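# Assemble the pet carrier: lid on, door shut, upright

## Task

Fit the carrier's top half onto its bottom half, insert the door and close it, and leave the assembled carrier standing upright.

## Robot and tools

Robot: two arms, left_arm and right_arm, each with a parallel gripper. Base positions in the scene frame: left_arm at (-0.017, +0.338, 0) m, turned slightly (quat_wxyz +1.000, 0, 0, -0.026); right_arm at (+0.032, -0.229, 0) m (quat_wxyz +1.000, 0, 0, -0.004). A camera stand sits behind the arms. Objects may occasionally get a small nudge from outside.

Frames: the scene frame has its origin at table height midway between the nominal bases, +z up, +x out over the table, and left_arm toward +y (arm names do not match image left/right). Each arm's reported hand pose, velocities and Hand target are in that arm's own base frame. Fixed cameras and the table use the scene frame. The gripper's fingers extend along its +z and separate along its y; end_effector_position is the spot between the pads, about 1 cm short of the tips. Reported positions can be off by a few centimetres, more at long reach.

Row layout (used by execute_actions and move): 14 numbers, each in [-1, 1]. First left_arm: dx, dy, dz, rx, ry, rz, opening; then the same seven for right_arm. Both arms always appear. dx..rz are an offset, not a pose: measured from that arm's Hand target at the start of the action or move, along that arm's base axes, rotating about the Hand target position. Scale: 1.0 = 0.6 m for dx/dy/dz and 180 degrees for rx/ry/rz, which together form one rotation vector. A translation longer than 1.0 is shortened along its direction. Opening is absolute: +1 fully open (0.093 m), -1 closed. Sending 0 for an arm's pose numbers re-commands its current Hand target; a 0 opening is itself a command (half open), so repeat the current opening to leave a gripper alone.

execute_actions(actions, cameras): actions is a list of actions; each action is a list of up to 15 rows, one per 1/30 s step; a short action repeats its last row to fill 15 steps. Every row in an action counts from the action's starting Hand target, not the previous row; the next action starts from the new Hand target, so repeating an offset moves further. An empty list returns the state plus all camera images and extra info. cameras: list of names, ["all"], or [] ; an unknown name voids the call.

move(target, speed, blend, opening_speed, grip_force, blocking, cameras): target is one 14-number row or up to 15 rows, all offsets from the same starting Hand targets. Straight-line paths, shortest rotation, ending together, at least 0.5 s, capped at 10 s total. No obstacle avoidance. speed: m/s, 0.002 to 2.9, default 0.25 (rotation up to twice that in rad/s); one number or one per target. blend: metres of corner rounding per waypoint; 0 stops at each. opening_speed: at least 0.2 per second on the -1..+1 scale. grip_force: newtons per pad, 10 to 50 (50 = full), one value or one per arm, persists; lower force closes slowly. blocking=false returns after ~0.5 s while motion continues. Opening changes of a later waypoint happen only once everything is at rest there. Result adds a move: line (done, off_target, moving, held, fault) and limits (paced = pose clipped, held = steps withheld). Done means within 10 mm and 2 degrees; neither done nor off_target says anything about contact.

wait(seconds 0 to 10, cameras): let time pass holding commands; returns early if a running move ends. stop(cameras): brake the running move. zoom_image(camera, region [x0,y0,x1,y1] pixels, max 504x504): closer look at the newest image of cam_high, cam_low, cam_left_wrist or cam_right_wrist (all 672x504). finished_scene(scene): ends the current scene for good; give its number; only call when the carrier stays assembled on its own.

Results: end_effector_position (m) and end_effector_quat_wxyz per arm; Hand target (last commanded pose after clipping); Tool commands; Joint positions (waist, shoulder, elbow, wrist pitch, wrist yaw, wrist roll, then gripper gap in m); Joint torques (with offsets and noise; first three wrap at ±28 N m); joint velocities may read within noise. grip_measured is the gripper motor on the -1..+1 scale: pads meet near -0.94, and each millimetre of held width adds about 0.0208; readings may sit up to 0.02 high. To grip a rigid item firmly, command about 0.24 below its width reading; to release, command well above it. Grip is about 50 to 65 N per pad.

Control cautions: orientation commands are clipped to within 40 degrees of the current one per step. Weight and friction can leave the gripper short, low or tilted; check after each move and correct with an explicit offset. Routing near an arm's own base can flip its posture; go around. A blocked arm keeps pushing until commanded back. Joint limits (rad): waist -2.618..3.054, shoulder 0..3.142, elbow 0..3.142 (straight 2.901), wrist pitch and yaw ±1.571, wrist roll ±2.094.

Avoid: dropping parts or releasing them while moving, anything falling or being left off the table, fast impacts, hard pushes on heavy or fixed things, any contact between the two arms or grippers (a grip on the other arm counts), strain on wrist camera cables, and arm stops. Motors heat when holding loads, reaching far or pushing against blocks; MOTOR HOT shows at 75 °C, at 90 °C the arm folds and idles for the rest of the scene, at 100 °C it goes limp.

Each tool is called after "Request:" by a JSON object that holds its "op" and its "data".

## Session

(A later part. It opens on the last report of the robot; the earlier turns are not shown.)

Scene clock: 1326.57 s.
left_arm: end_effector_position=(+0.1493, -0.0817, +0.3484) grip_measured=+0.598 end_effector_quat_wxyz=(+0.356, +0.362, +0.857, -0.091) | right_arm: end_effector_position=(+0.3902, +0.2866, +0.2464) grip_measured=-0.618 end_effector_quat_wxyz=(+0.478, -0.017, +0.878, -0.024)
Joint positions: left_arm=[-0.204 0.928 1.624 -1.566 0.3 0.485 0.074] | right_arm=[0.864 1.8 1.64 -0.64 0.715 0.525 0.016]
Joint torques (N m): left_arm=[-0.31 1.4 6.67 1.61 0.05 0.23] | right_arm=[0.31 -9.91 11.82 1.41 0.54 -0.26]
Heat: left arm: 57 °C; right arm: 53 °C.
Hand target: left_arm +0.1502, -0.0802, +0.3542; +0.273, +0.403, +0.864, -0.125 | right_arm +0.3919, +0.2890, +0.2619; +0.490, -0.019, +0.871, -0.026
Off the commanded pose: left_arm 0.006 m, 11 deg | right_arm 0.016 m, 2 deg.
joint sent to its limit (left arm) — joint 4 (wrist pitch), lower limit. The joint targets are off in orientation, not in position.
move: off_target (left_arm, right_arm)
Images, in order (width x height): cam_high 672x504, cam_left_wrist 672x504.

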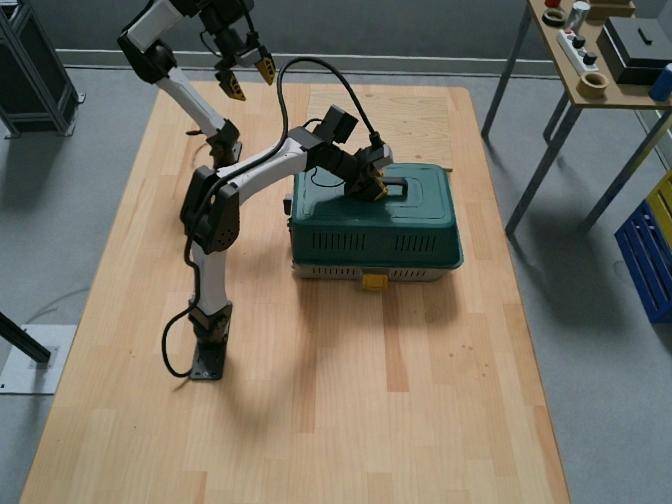

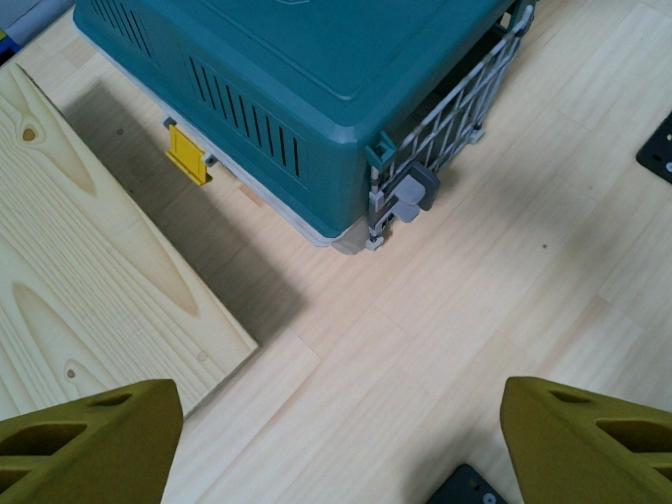

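Request:
{"op": "move", "data": {"target": [0,0,0,0.0,0,0,0.6,-0.001,0.011,0.004,0,0.0,0,-1], "cameras": ["cam_left_wrist"], "speed": 0.03}}

Request:
{"op": "zoom_image", "data": {"camera": "cam_left_wrist", "region": [350, 110, 430, 190]}}

Request:
{"op": "zoom_image", "data": {"camera": "cam_left_wrist", "region": [480, 0, 560, 80]}}

Scene clock: 1337.80 s.
left_arm: end_effector_position=(+0.1494, -0.0816, +0.3484) grip_measured=+0.598 end_effector_quat_wxyz=(+0.356, +0.362, +0.857, -0.091) | right_arm: end_effector_position=(+0.3904, +0.2896, +0.2482) grip_measured=-0.618 end_effector_quat_wxyz=(+0.474, -0.020, +0.880, -0.029)
Joint positions: left_arm=[-0.204 0.928 1.624 -1.566 0.3 0.487 0.074] | right_arm=[0.869 1.819 1.678 -0.676 0.719 0.528 0.016]
Joint torques (N m): left_arm=[-0.28 1.43 6.52 1.63 0.1 0.29] | right_arm=[0.96 -9.81 11.79 1.48 0.6 -0.16]
Heat: left arm: 57 °C; right arm: 55 °C.
Hand target: left_arm +0.1502, -0.0802, +0.3542; +0.273, +0.403, +0.864, -0.125 | right_arm +0.3913, +0.2956, +0.2643; +0.490, -0.019, +0.871, -0.026
Off the commanded pose: left_arm 0.006 m, 11 deg | right_arm 0.017 m, 2 deg.
joint sent to its limit (left arm) — joint 4 (wrist pitch), lower limit. The joint targets are off in orientation, not in position.
move: off_target (left_arm, right_arm)
Images, in order (width x height): cam_left_wrist 672x504.

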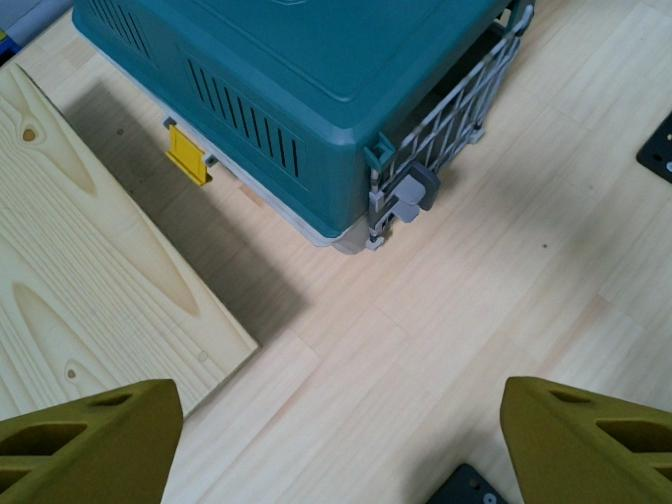

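Scaled by 6.300 from the camera's 672x504 image, which has a finer 960x720 frame.

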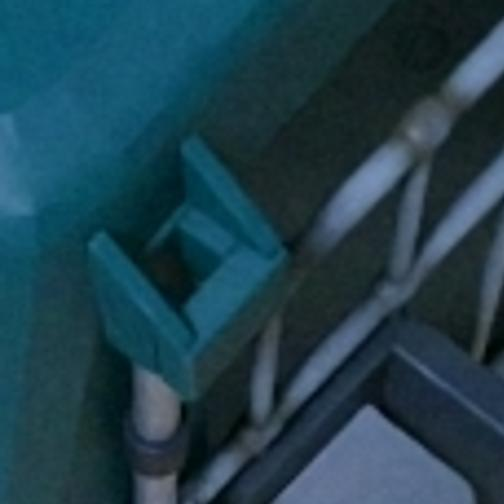

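Scaled by 6.300 from the camera's 672x504 image, which has a finer 960x720 frame.

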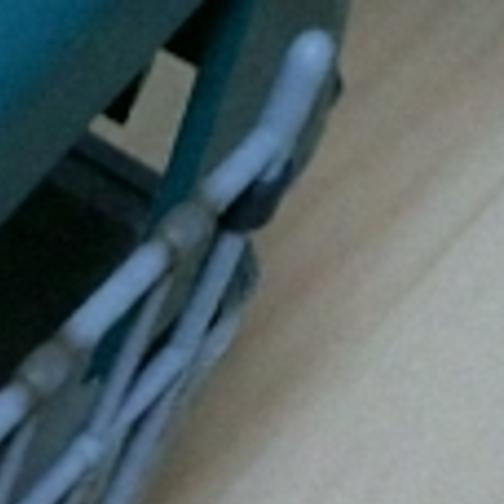

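Request:
{"op": "move", "data": {"target": [0,0,0,0,0,0,0.6,0,0.01,0,0,0,0,-1], "speed": 0.05, "cameras": ["all"]}}

Request:
{"op": "zoom_image", "data": {"camera": "cam_left_wrist", "region": [340, 100, 440, 200]}}

Request:
{"op": "zoom_image", "data": {"camera": "cam_left_wrist", "region": [470, 0, 570, 80]}}

Scene clock: 1353.53 s.
left_arm: end_effector_position=(+0.1494, -0.0816, +0.3484) grip_measured=+0.598 end_effector_quat_wxyz=(+0.356, +0.362, +0.857, -0.091) | right_arm: end_effector_position=(+0.3901, +0.2949, +0.2472) grip_measured=-0.618 end_effector_quat_wxyz=(+0.474, -0.022, +0.880, -0.033)
Joint positions: left_arm=[-0.204 0.928 1.624 -1.566 0.3 0.487 0.074] | right_arm=[0.879 1.84 1.704 -0.692 0.729 0.535 0.016]
Joint torques (N m): left_arm=[-0.32 1.29 6.65 1.64 0.09 0.29] | right_arm=[0.94 -10.09 11.95 1.51 0.57 -0.15]
Heat: left arm: 58 °C; right arm: 55 °C.
Hand target: left_arm +0.1502, -0.0802, +0.3542; +0.273, +0.403, +0.864, -0.125 | right_arm +0.3913, +0.3016, +0.2643; +0.490, -0.019, +0.871, -0.026
Off the commanded pose: left_arm 0.006 m, 11 deg | right_arm 0.018 m, 2 deg.
joint sent to its limit (left arm) — joint 4 (wrist pitch), lower limit. The joint targets are off in orientation, not in position.
move: off_target (left_arm, right_arm)

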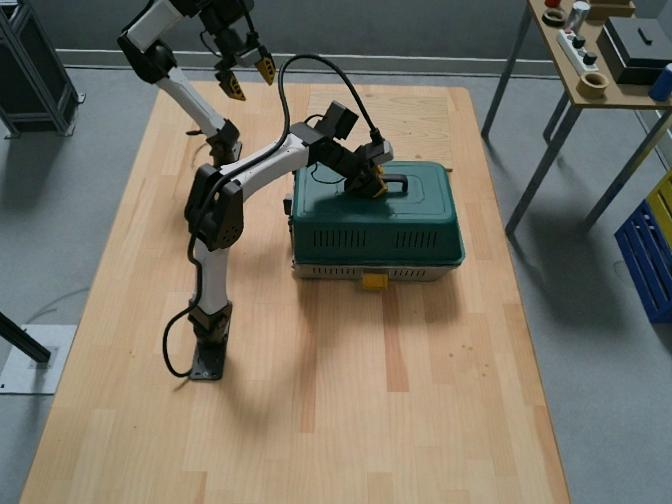

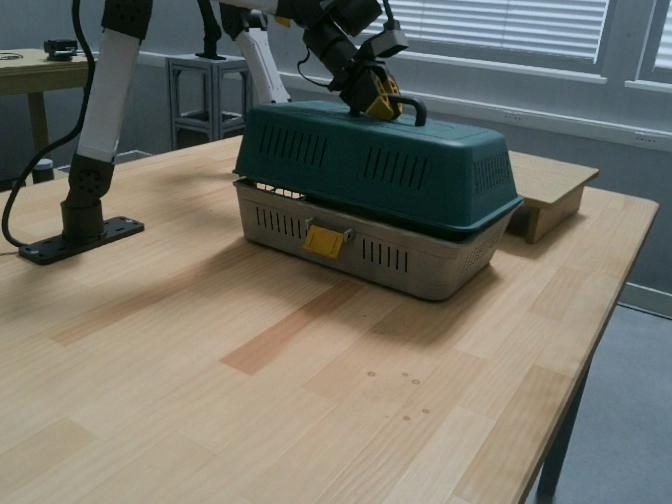

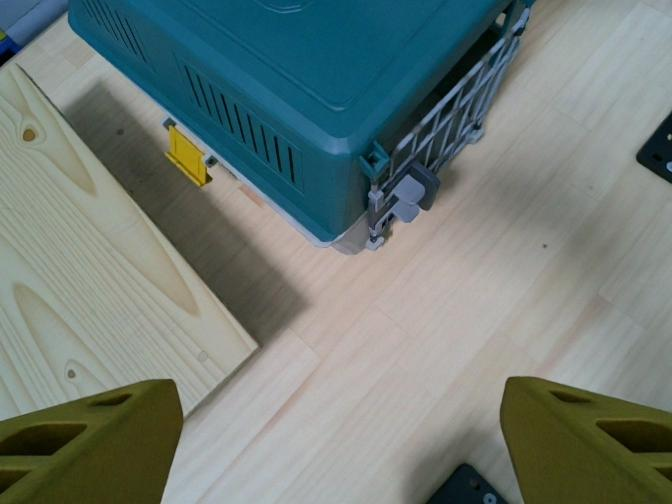

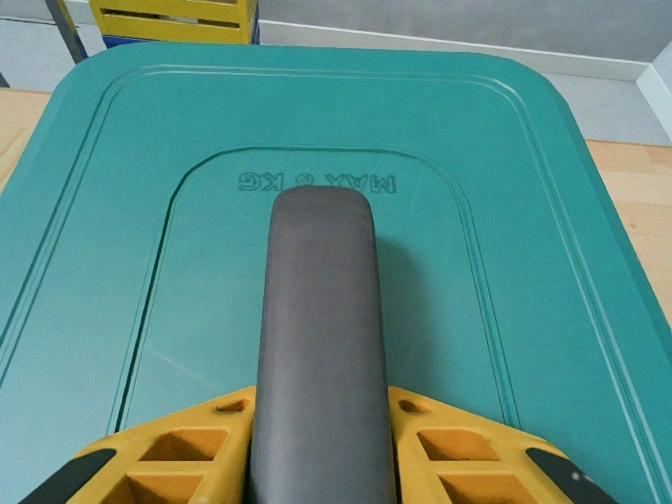

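Scaled by 5.040 from the camera's 672x504 image, which has a finer 960x720 frame.

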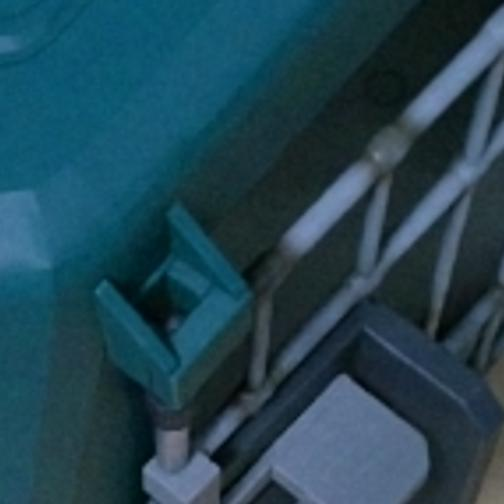

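Scaled by 5.040 from the camera's 672x504 image, which has a finer 960x720 frame.

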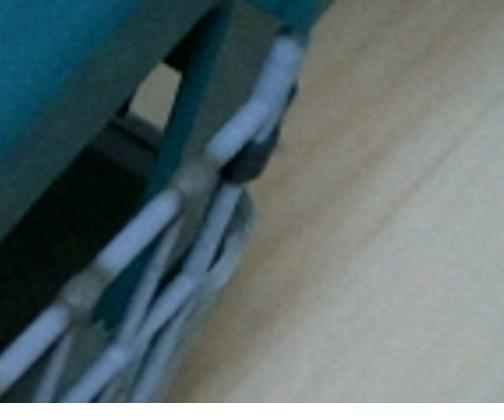

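Request:
{"op": "zoom_image", "data": {"camera": "cam_low", "region": [220, 90, 540, 310]}}

Request:
{"op": "zoom_image", "data": {"camera": "cam_left_wrist", "region": [300, 0, 560, 200]}}

Request:
{"op": "zoom_image", "data": {"camera": "cam_high", "region": [270, 140, 480, 300]}}

Scaled by 1.575 from the camera's 672x504 image, which has a finer 960x720 frame.

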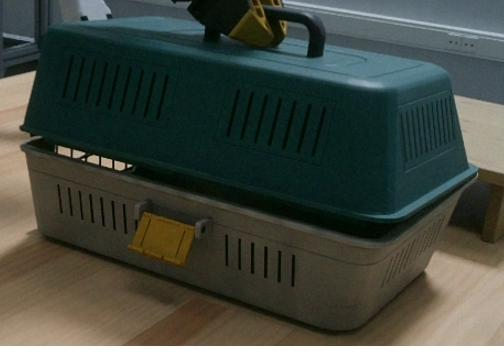

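Scaled by 1.938 from the camera's 672x504 image, which has a finer 960x720 frame.

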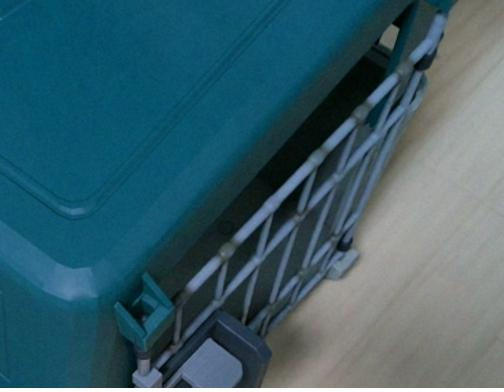

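Scaled by 2.400 from the camera's 672x504 image, which has a finer 960x720 frame.

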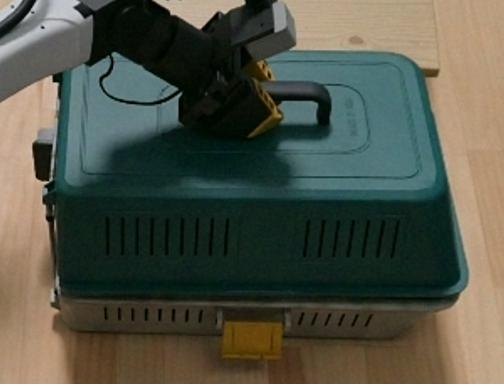

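Request:
{"op": "move", "data": {"target": [0,0,0,0,0,0,0.6,0,0,-0.01,0,0,0,-1], "speed": 0.05, "cameras": ["cam_low","cam_left_wrist"]}}

Request:
{"op": "zoom_image", "data": {"camera": "cam_left_wrist", "region": [340, 100, 440, 200]}}

Request:
{"op": "zoom_image", "data": {"camera": "cam_left_wrist", "region": [470, 0, 570, 80]}}

Request:
{"op": "zoom_image", "data": {"camera": "cam_low", "region": [220, 90, 540, 310]}}

Scene clock: 1361.23 s.
left_arm: end_effector_position=(+0.1494, -0.0816, +0.3484) grip_measured=+0.598 end_effector_quat_wxyz=(+0.356, +0.362, +0.857, -0.091) | right_arm: end_effector_position=(+0.3901, +0.2949, +0.2473) grip_measured=-0.618 end_effector_quat_wxyz=(+0.474, -0.021, +0.880, -0.032)
Joint positions: left_arm=[-0.204 0.928 1.624 -1.566 0.3 0.487 0.074] | right_arm=[0.879 1.84 1.704 -0.693 0.729 0.535 0.016]
Joint torques (N m): left_arm=[-0.31 1.33 6.61 1.62 0.07 0.34] | right_arm=[0.92 -10.21 9.61 1.69 0.58 -0.14]
Heat: left arm: 58 °C; right arm: 57 °C.
Hand target: left_arm +0.1502, -0.0802, +0.3542; +0.273, +0.403, +0.864, -0.125 | right_arm +0.3913, +0.3016, +0.2584; +0.490, -0.019, +0.871, -0.026
Off the commanded pose: left_arm 0.006 m, 11 deg | right_arm 0.013 m, 2 deg.
joint sent to its limit (left arm) — joint 4 (wrist pitch), lower limit. The joint targets are off in orientation, not in position.
move: off_target (left_arm, right_arm)
Images, in order (width x height): cam_low 672x504, cam_left_wrist 672x504.

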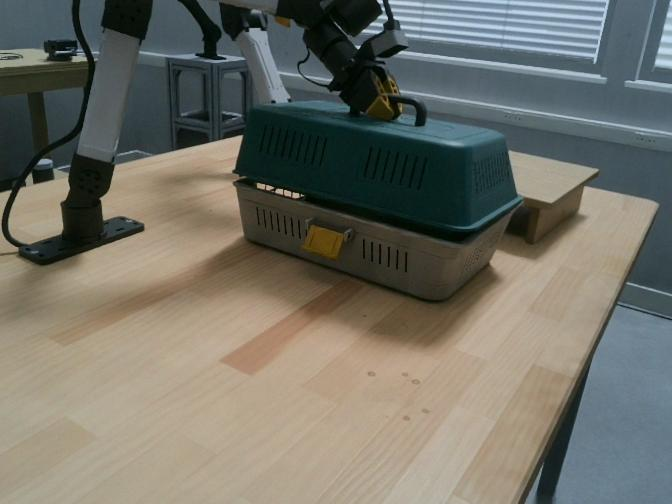

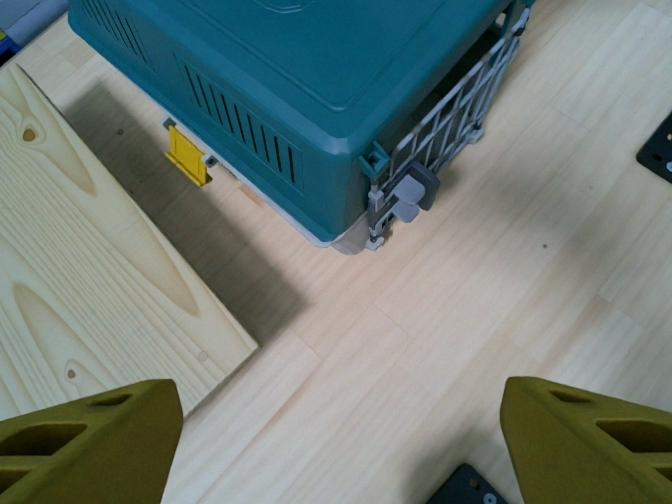

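Scaled by 5.040 from the camera's 672x504 image, which has a finer 960x720 frame.

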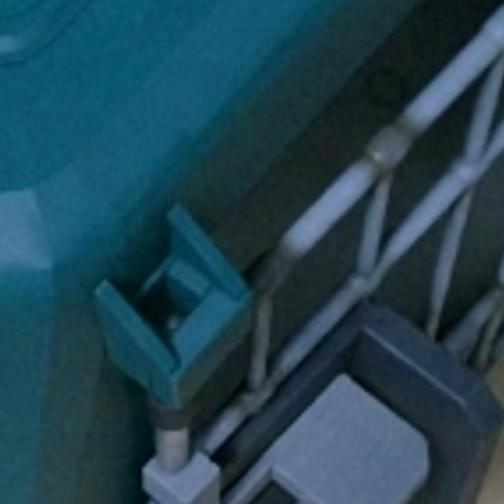

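Scaled by 5.040 from the camera's 672x504 image, which has a finer 960x720 frame.

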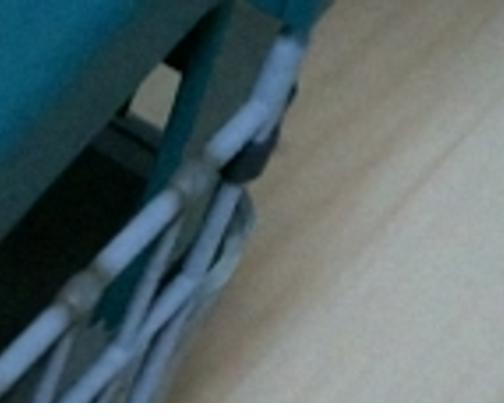

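Scaled by 1.575 from the camera's 672x504 image, which has a finer 960x720 frame.

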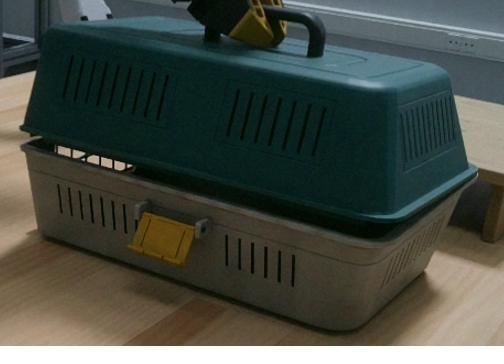

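Request:
{"op": "move", "data": {"target": [0,-0.08,0,0,0,0,0.6,0,0,0,0,0,0,-1], "speed": 0.12, "cameras": ["cam_left_wrist"]}}

Scene clock: 1364.63 s.
left_arm: end_effector_position=(+0.1495, -0.1289, +0.3462) grip_measured=+0.598 end_effector_quat_wxyz=(+0.298, +0.401, +0.856, -0.130) | right_arm: end_effector_position=(+0.3901, +0.2949, +0.2473) grip_measured=-0.618 end_effector_quat_wxyz=(+0.474, -0.021, +0.880, -0.032)
Joint positions: left_arm=[-0.563 1.06 1.7 -1.568 0.175 0.256 0.074] | right_arm=[0.879 1.84 1.704 -0.693 0.729 0.535 0.016]
Joint torques (N m): left_arm=[-0.46 -0.43 7.2 1.56 0.02 0] | right_arm=[0.88 -10.19 9.61 1.7 0.57 -0.13]
Heat: left arm: 58 °C; right arm: 57 °C.
Hand target: left_arm +0.1503, -0.1283, +0.3541; +0.273, +0.403, +0.864, -0.125 | right_arm +0.3913, +0.3016, +0.2584; +0.490, -0.019, +0.871, -0.026
Off the commanded pose: left_arm 0.008 m, 3 deg | right_arm 0.013 m, 2 deg.
joint sent to its limit (left arm) — joint 4 (wrist pitch), lower limit. The joint targets are off in orientation, not in position.
move: off_target (left_arm, right_arm)
Images, in order (width x height): cam_left_wrist 672x504.

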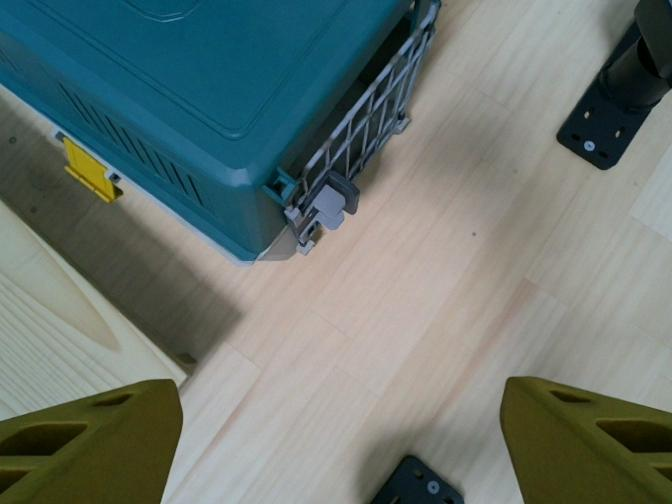

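Request:
{"op": "move", "data": {"target": [0.03,-0.05,0,0,0,0,0.6,0,0,0,0,0,0,-1], "speed": 0.12, "cameras": ["cam_left_wrist"]}}

Request:
{"op": "zoom_image", "data": {"camera": "cam_left_wrist", "region": [340, 0, 440, 100]}}

Scene clock: 1367.77 s.
left_arm: end_effector_position=(+0.1669, -0.1581, +0.3460) grip_measured=+0.598 end_effector_quat_wxyz=(+0.268, +0.408, +0.863, -0.127) | right_arm: end_effector_position=(+0.3901, +0.2949, +0.2473) grip_measured=-0.618 end_effector_quat_wxyz=(+0.474, -0.021, +0.880, -0.032)
Joint positions: left_arm=[-0.669 1.202 1.794 -1.572 0.122 0.178 0.074] | right_arm=[0.879 1.84 1.704 -0.693 0.729 0.535 0.016]
Joint torques (N m): left_arm=[-0.29 -1.78 7.17 1.54 -0.05 -0.05] | right_arm=[0.94 -10.22 9.65 1.7 0.58 -0.14]
Heat: left arm: 57 °C; right arm: 57 °C.
Hand target: left_arm +0.1682, -0.1583, +0.3541; +0.273, +0.403, +0.864, -0.125 | right_arm +0.3913, +0.3016, +0.2584; +0.490, -0.019, +0.871, -0.026
Off the commanded pose: left_arm 0.008 m, 1 deg | right_arm 0.013 m, 2 deg.
joint read past its limit (left arm) — joint 4 (wrist pitch), lower limit.
joint sent to its limit (left arm) — joint 4 (wrist pitch), lower limit. The joint targets still meet the commanded pose.
move: off_target (right_arm)
Images, in order (width x height): cam_left_wrist 672x504.

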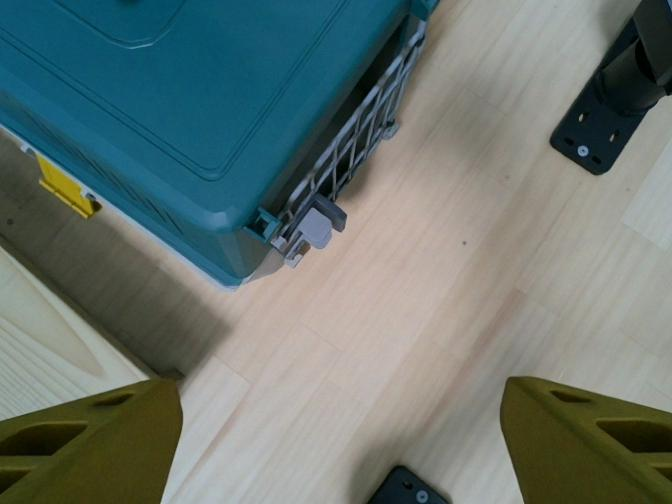

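Scaled by 5.040 from the camera's 672x504 image, which has a finer 960x720 frame.

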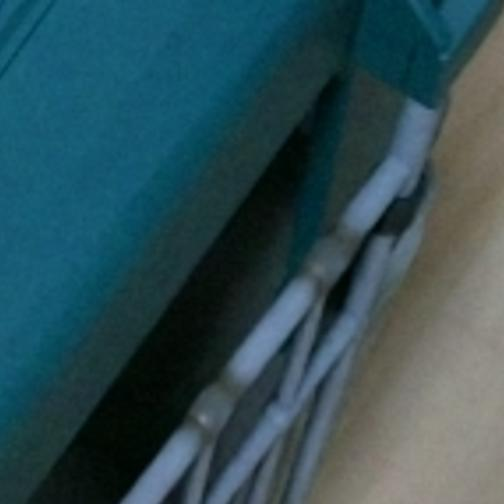

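Request:
{"op": "move", "data": {"target": [0.04,-0.04,0,0,0,0,0.6,0,0,0,0,0,0,-1], "speed": 0.12, "cameras": ["cam_left_wrist"]}}

Request:
{"op": "zoom_image", "data": {"camera": "cam_left_wrist", "region": [340, 0, 440, 100]}}

Request:
{"op": "zoom_image", "data": {"camera": "cam_left_wrist", "region": [200, 200, 300, 300]}}

Scene clock: 1372.07 s.
left_arm: end_effector_position=(+0.1875, -0.1788, +0.3443) grip_measured=+0.598 end_effector_quat_wxyz=(+0.253, +0.410, +0.868, -0.123) | right_arm: end_effector_position=(+0.3901, +0.2949, +0.2473) grip_measured=-0.618 end_effector_quat_wxyz=(+0.474, -0.021, +0.880, -0.032)
Joint positions: left_arm=[-0.69 1.314 1.868 -1.563 0.111 0.161 0.074] | right_arm=[0.879 1.84 1.704 -0.693 0.729 0.535 0.016]
Joint torques (N m): left_arm=[-0.5 -2.81 7.27 1.64 -0.1 0.02] | right_arm=[0.91 -10.19 9.61 1.7 0.58 -0.13]
Heat: left arm: 57 °C; right arm: 57 °C.
Hand target: left_arm +0.1922, -0.1822, +0.3542; +0.273, +0.403, +0.864, -0.125 | right_arm +0.3913, +0.3016, +0.2584; +0.490, -0.019, +0.871, -0.026
Off the commanded pose: left_arm 0.011 m, 2 deg | right_arm 0.013 m, 2 deg.
move: off_target (left_arm, right_arm)
Images, in order (width x height): cam_left_wrist 672x504.

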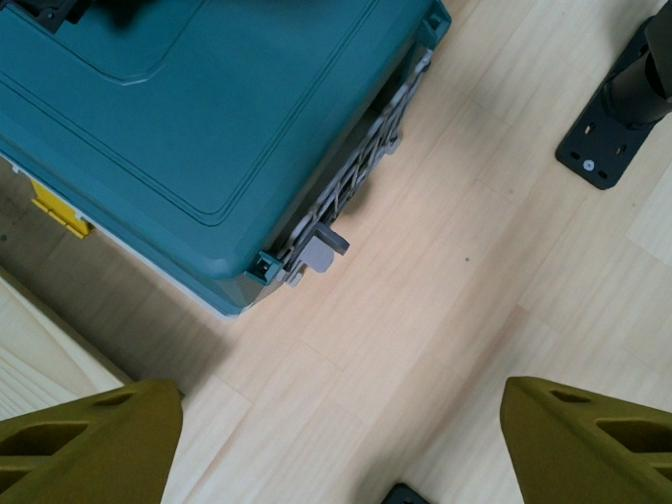

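Scaled by 5.040 from the camera's 672x504 image, which has a finer 960x720 frame.

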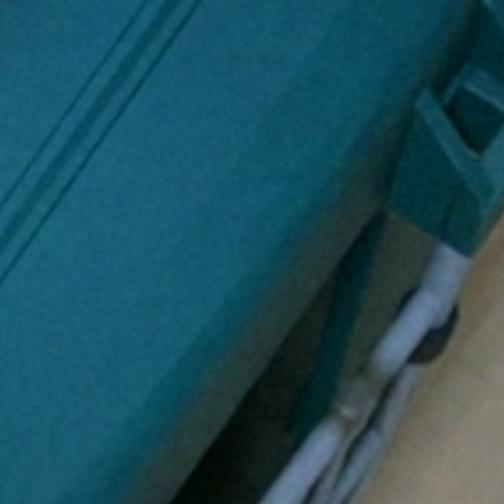

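Scaled by 5.040 from the camera's 672x504 image, which has a finer 960x720 frame.

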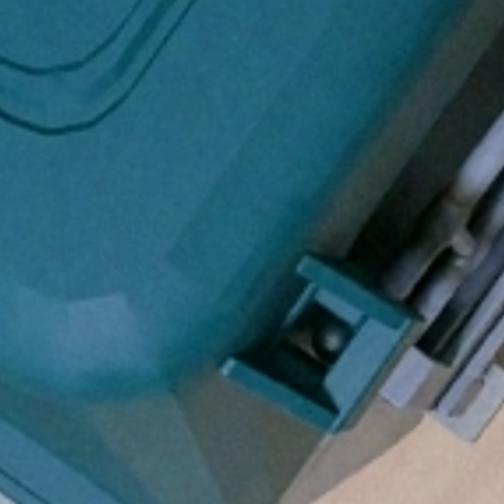

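Request:
{"op": "move", "data": {"target": [0.05,-0.02,0,0,0,0,0.6,0,0,0,0,0,0,-1], "speed": 0.12, "cameras": ["cam_left_wrist"]}}

Request:
{"op": "zoom_image", "data": {"camera": "cam_left_wrist", "region": [370, 0, 470, 100]}}

Request:
{"op": "zoom_image", "data": {"camera": "cam_left_wrist", "region": [200, 220, 300, 320]}}

Scene clock: 1379.40 s.
left_arm: end_effector_position=(+0.2173, -0.1898, +0.3439) grip_measured=+0.598 end_effector_quat_wxyz=(+0.253, +0.398, +0.874, -0.117) | right_arm: end_effector_position=(+0.3901, +0.2949, +0.2473) grip_measured=-0.618 end_effector_quat_wxyz=(+0.474, -0.021, +0.880, -0.032)
Joint positions: left_arm=[-0.653 1.413 1.938 -1.54 0.111 0.171 0.074] | right_arm=[0.879 1.84 1.704 -0.693 0.729 0.536 0.016]
Joint torques (N m): left_arm=[0.54 -3.78 7.35 1.69 0.23 0.33] | right_arm=[0.92 -10.21 9.65 1.71 0.57 -0.13]
Heat: left arm: 57 °C; right arm: 57 °C.
Hand target: left_arm +0.2222, -0.1943, +0.3542; +0.273, +0.403, +0.864, -0.125 | right_arm +0.3913, +0.3016, +0.2584; +0.490, -0.019, +0.871, -0.026
Off the commanded pose: left_arm 0.012 m, 3 deg | right_arm 0.013 m, 2 deg.
move: off_target (left_arm, right_arm)
Images, in order (width x height): cam_left_wrist 672x504.

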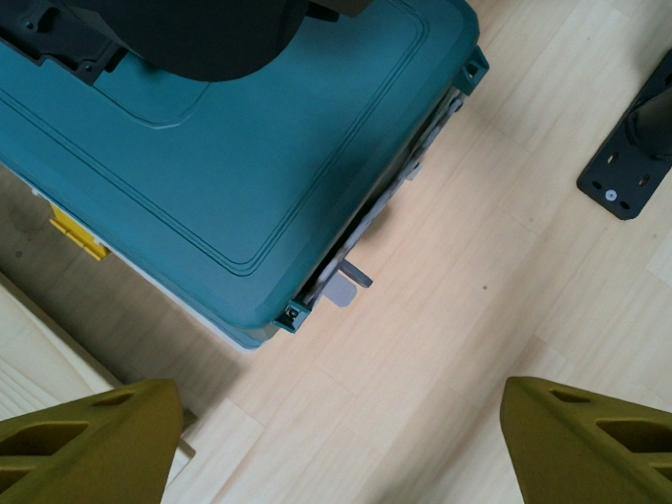

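Scaled by 5.040 from the camera's 672x504 image, which has a finer 960x720 frame.

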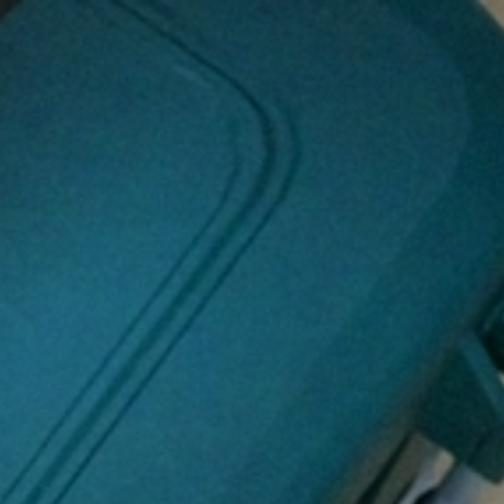

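Scaled by 5.040 from the camera's 672x504 image, which has a finer 960x720 frame.

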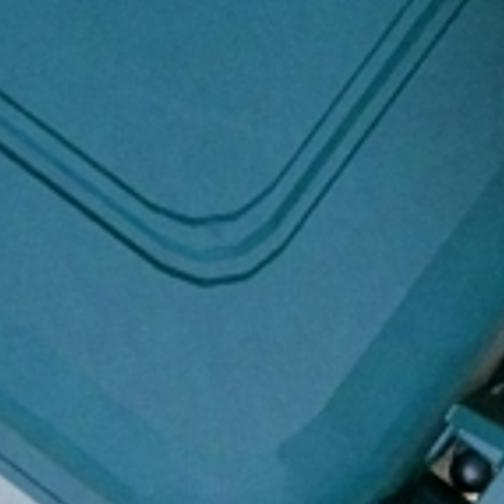

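Request:
{"op": "zoom_image", "data": {"camera": "cam_left_wrist", "region": [430, 30, 510, 110]}}

Request:
{"op": "zoom_image", "data": {"camera": "cam_left_wrist", "region": [255, 270, 335, 350]}}

Scaled by 6.300 from the camera's 672x504 image, which has a finer 960x720 frame.

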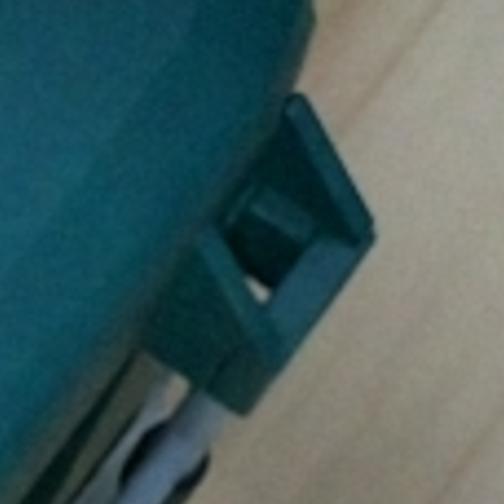

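Scaled by 6.300 from the camera's 672x504 image, which has a finer 960x720 frame.

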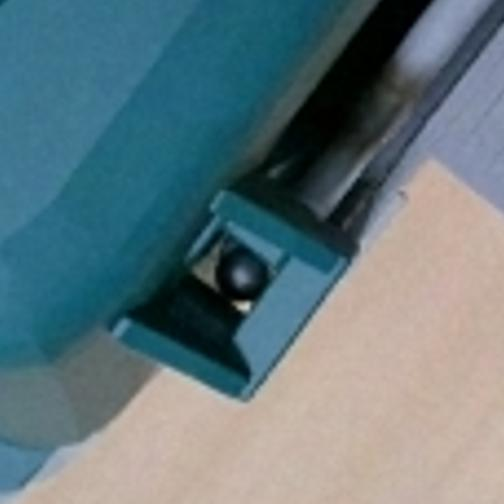

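Request:
{"op": "move", "data": {"target": [0,0,0,0,0,0,0.6,0,0,-0.015,0,0,0,-1], "speed": 0.05, "cameras": ["cam_low","cam_left_wrist"]}}

Request:
{"op": "zoom_image", "data": {"camera": "cam_left_wrist", "region": [430, 30, 510, 110]}}

Request:
{"op": "zoom_image", "data": {"camera": "cam_left_wrist", "region": [255, 270, 335, 350]}}

Request:
{"op": "zoom_image", "data": {"camera": "cam_low", "region": [220, 90, 540, 310]}}

Scene clock: 1385.03 s.
left_arm: end_effector_position=(+0.2173, -0.1898, +0.3439) grip_measured=+0.598 end_effector_quat_wxyz=(+0.253, +0.399, +0.874, -0.117) | right_arm: end_effector_position=(+0.3910, +0.2958, +0.2464) grip_measured=-0.618 end_effector_quat_wxyz=(+0.477, -0.019, +0.878, -0.031)
Joint positions: left_arm=[-0.653 1.413 1.938 -1.54 0.111 0.171 0.074] | right_arm=[0.88 1.84 1.694 -0.674 0.735 0.537 0.016]
Joint torques (N m): left_arm=[0.62 -3.74 7.43 1.7 0.21 0.32] | right_arm=[0.81 -10.36 6.93 1.86 0.52 -0.14]
Heat: left arm: 58 °C; right arm: 57 °C.
Hand target: left_arm +0.2222, -0.1943, +0.3542; +0.273, +0.403, +0.864, -0.125 | right_arm +0.3914, +0.3016, +0.2494; +0.490, -0.018, +0.871, -0.026
Off the commanded pose: left_arm 0.012 m, 3 deg | right_arm 0.007 m, 2 deg.
move: off_target (left_arm)
Images, in order (width x height): cam_low 672x504, cam_left_wrist 672x504.

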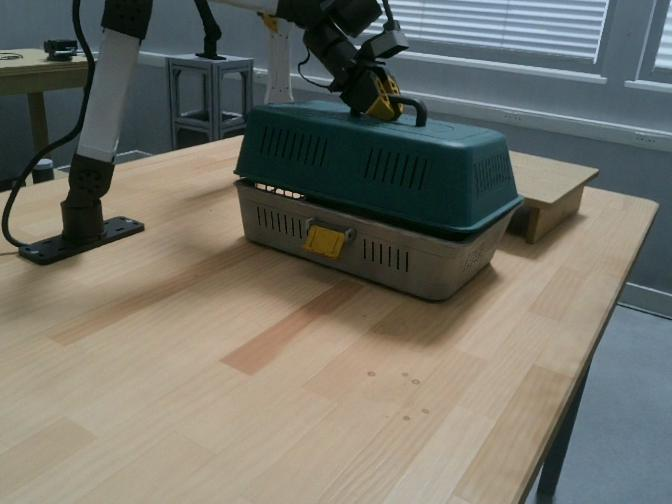

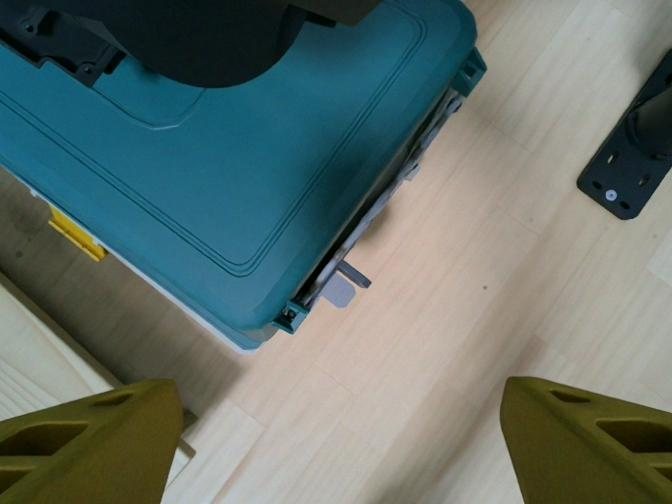

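Scaled by 6.300 from the camera's 672x504 image, which has a finer 960x720 frame.

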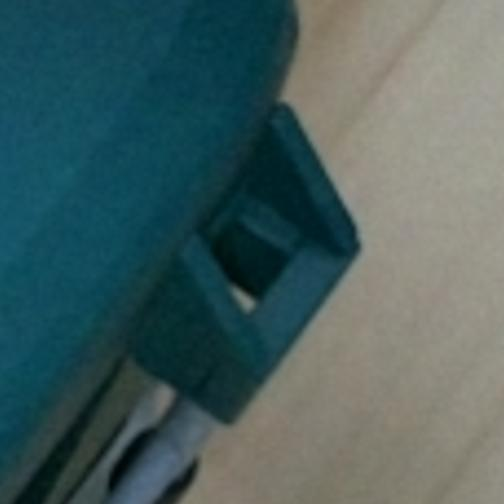

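Scaled by 6.300 from the camera's 672x504 image, which has a finer 960x720 frame.

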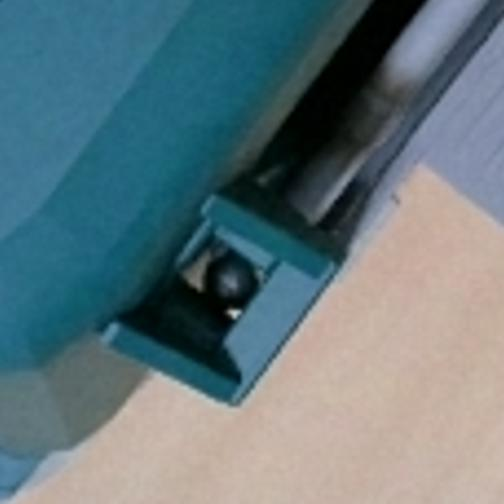

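Scaled by 1.575 from the camera's 672x504 image, which has a finer 960x720 frame.

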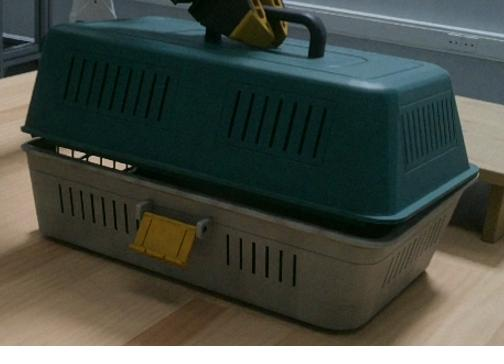

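Request:
{"op": "move", "data": {"target": [0,0,0,0,0,0,0.6,0,0,-0.015,0,0,0,-1], "speed": 0.05, "cameras": ["cam_low","cam_left_wrist"]}}

Request:
{"op": "zoom_image", "data": {"camera": "cam_left_wrist", "region": [430, 30, 510, 110]}}

Request:
{"op": "zoom_image", "data": {"camera": "cam_left_wrist", "region": [255, 270, 335, 350]}}

Request:
{"op": "zoom_image", "data": {"camera": "cam_low", "region": [220, 90, 540, 310]}}

Scene clock: 1389.10 s.
left_arm: end_effector_position=(+0.2173, -0.1898, +0.3439) grip_measured=+0.598 end_effector_quat_wxyz=(+0.253, +0.399, +0.874, -0.117) | right_arm: end_effector_position=(+0.3938, +0.2988, +0.2415) grip_measured=-0.618 end_effector_quat_wxyz=(+0.485, -0.010, +0.874, -0.022)
Joint positions: left_arm=[-0.653 1.413 1.938 -1.54 0.111 0.171 0.074] | right_arm=[0.88 1.84 1.661 -0.616 0.736 0.544 0.016]
Joint torques (N m): left_arm=[0.51 -3.75 7.66 1.7 0.18 0.32] | right_arm=[0.79 -10.66 6.5 1.71 0.49 -0.22]
Heat: left arm: 58 °C; right arm: 56 °C.
Hand target: left_arm +0.2222, -0.1943, +0.3542; +0.273, +0.403, +0.864, -0.125 | right_arm +0.3914, +0.3016, +0.2405; +0.490, -0.019, +0.871, -0.026
Off the commanded pose: left_arm 0.012 m, 3 deg | right_arm 0.004 m, 1 deg.
move: off_target (left_arm)
Images, in order (width x height): cam_low 672x504, cam_left_wrist 672x504.

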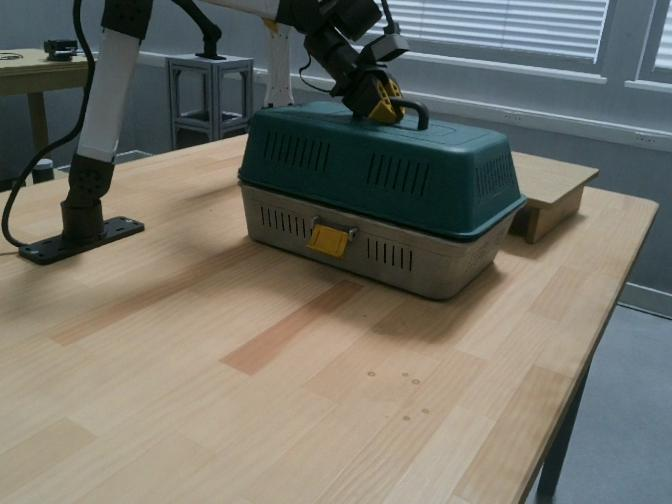

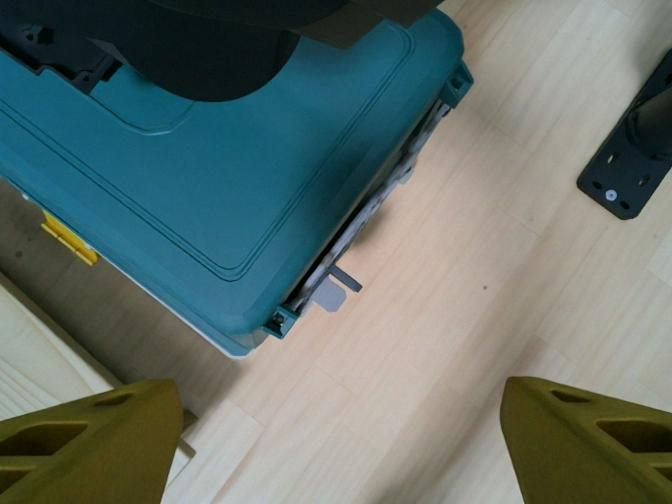

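Scaled by 6.300 from the camera's 672x504 image, which has a finer 960x720 frame.

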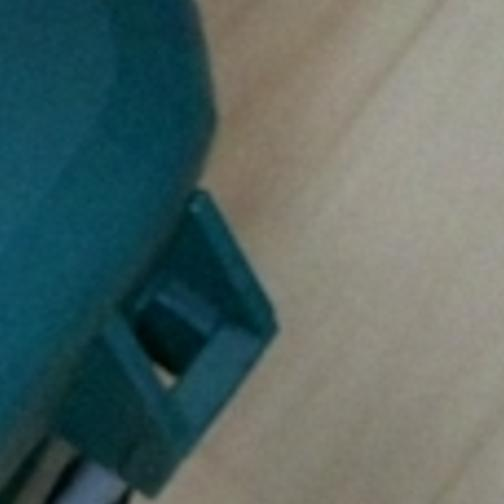

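Scaled by 6.300 from the camera's 672x504 image, which has a finer 960x720 frame.

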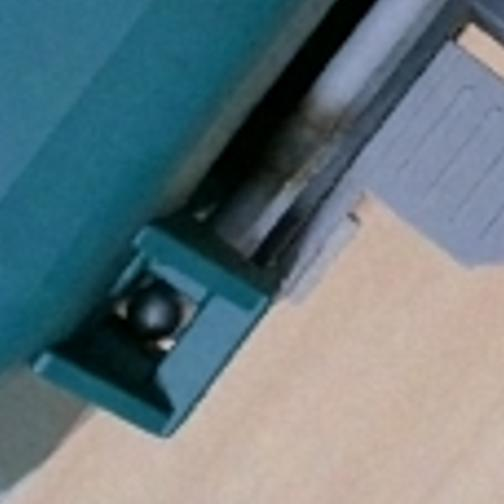

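Scaled by 1.575 from the camera's 672x504 image, which has a finer 960x720 frame.

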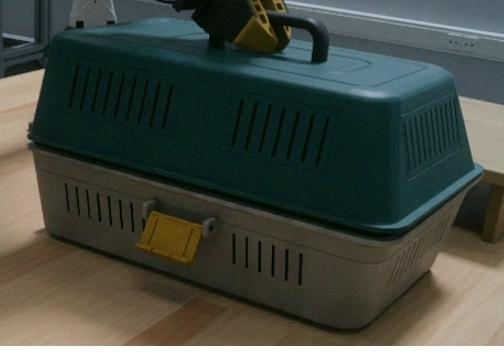

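Request:
{"op": "move", "data": {"target": [0,0,0,0,0,0,0.6,0,0,-0.008,0,0,0,-1], "speed": 0.05, "cameras": ["cam_low","cam_left_wrist"]}}

Request:
{"op": "zoom_image", "data": {"camera": "cam_left_wrist", "region": [410, 40, 490, 120]}}

Request:
{"op": "zoom_image", "data": {"camera": "cam_left_wrist", "region": [240, 280, 320, 360]}}

Request:
{"op": "zoom_image", "data": {"camera": "cam_low", "region": [220, 90, 540, 310]}}

Scene clock: 1393.17 s.
left_arm: end_effector_position=(+0.2173, -0.1898, +0.3439) grip_measured=+0.598 end_effector_quat_wxyz=(+0.253, +0.399, +0.874, -0.117) | right_arm: end_effector_position=(+0.3950, +0.2999, +0.2395) grip_measured=-0.618 end_effector_quat_wxyz=(+0.489, -0.007, +0.872, -0.018)
Joint positions: left_arm=[-0.653 1.413 1.938 -1.54 0.111 0.171 0.074] | right_arm=[0.88 1.84 1.645 -0.589 0.739 0.545 0.016]
Joint torques (N m): left_arm=[0.66 -3.69 7.65 1.66 0.24 0.34] | right_arm=[0.8 -10.76 6.02 1.63 0.46 -0.25]
Heat: left arm: 58 °C; right arm: 56 °C.
Hand target: left_arm +0.2222, -0.1943, +0.3542; +0.273, +0.403, +0.864, -0.125 | right_arm +0.3914, +0.3016, +0.2356; +0.490, -0.019, +0.871, -0.026
Off the commanded pose: left_arm 0.012 m, 3 deg | right_arm 0.006 m, 2 deg.
move: off_target (left_arm)
Images, in order (width x height): cam_low 672x504, cam_left_wrist 672x504.

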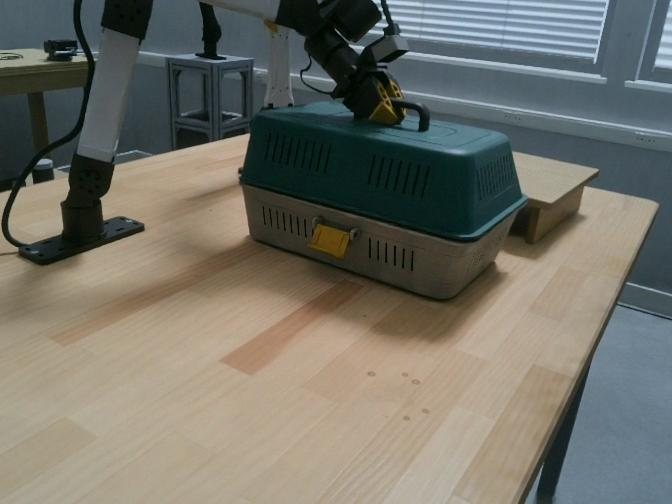

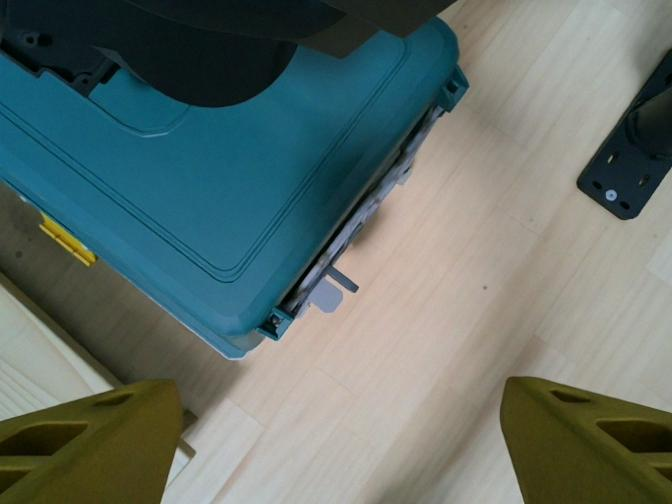

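Scaled by 6.300 from the camera's 672x504 image, which has a finer 960x720 frame.

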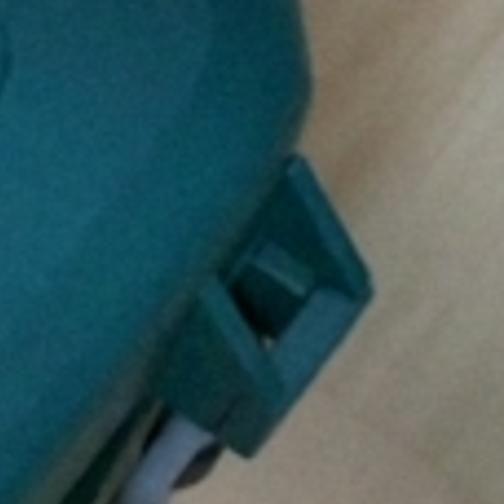

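Scaled by 6.300 from the camera's 672x504 image, which has a finer 960x720 frame.

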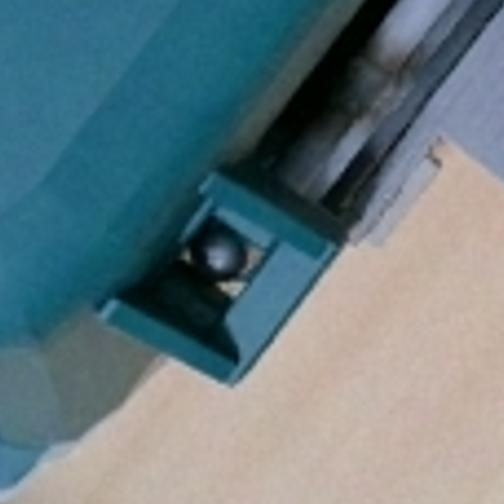

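Scaled by 1.575 from the camera's 672x504 image, which has a finer 960x720 frame.

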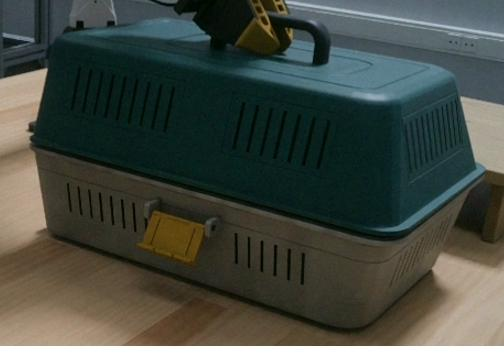

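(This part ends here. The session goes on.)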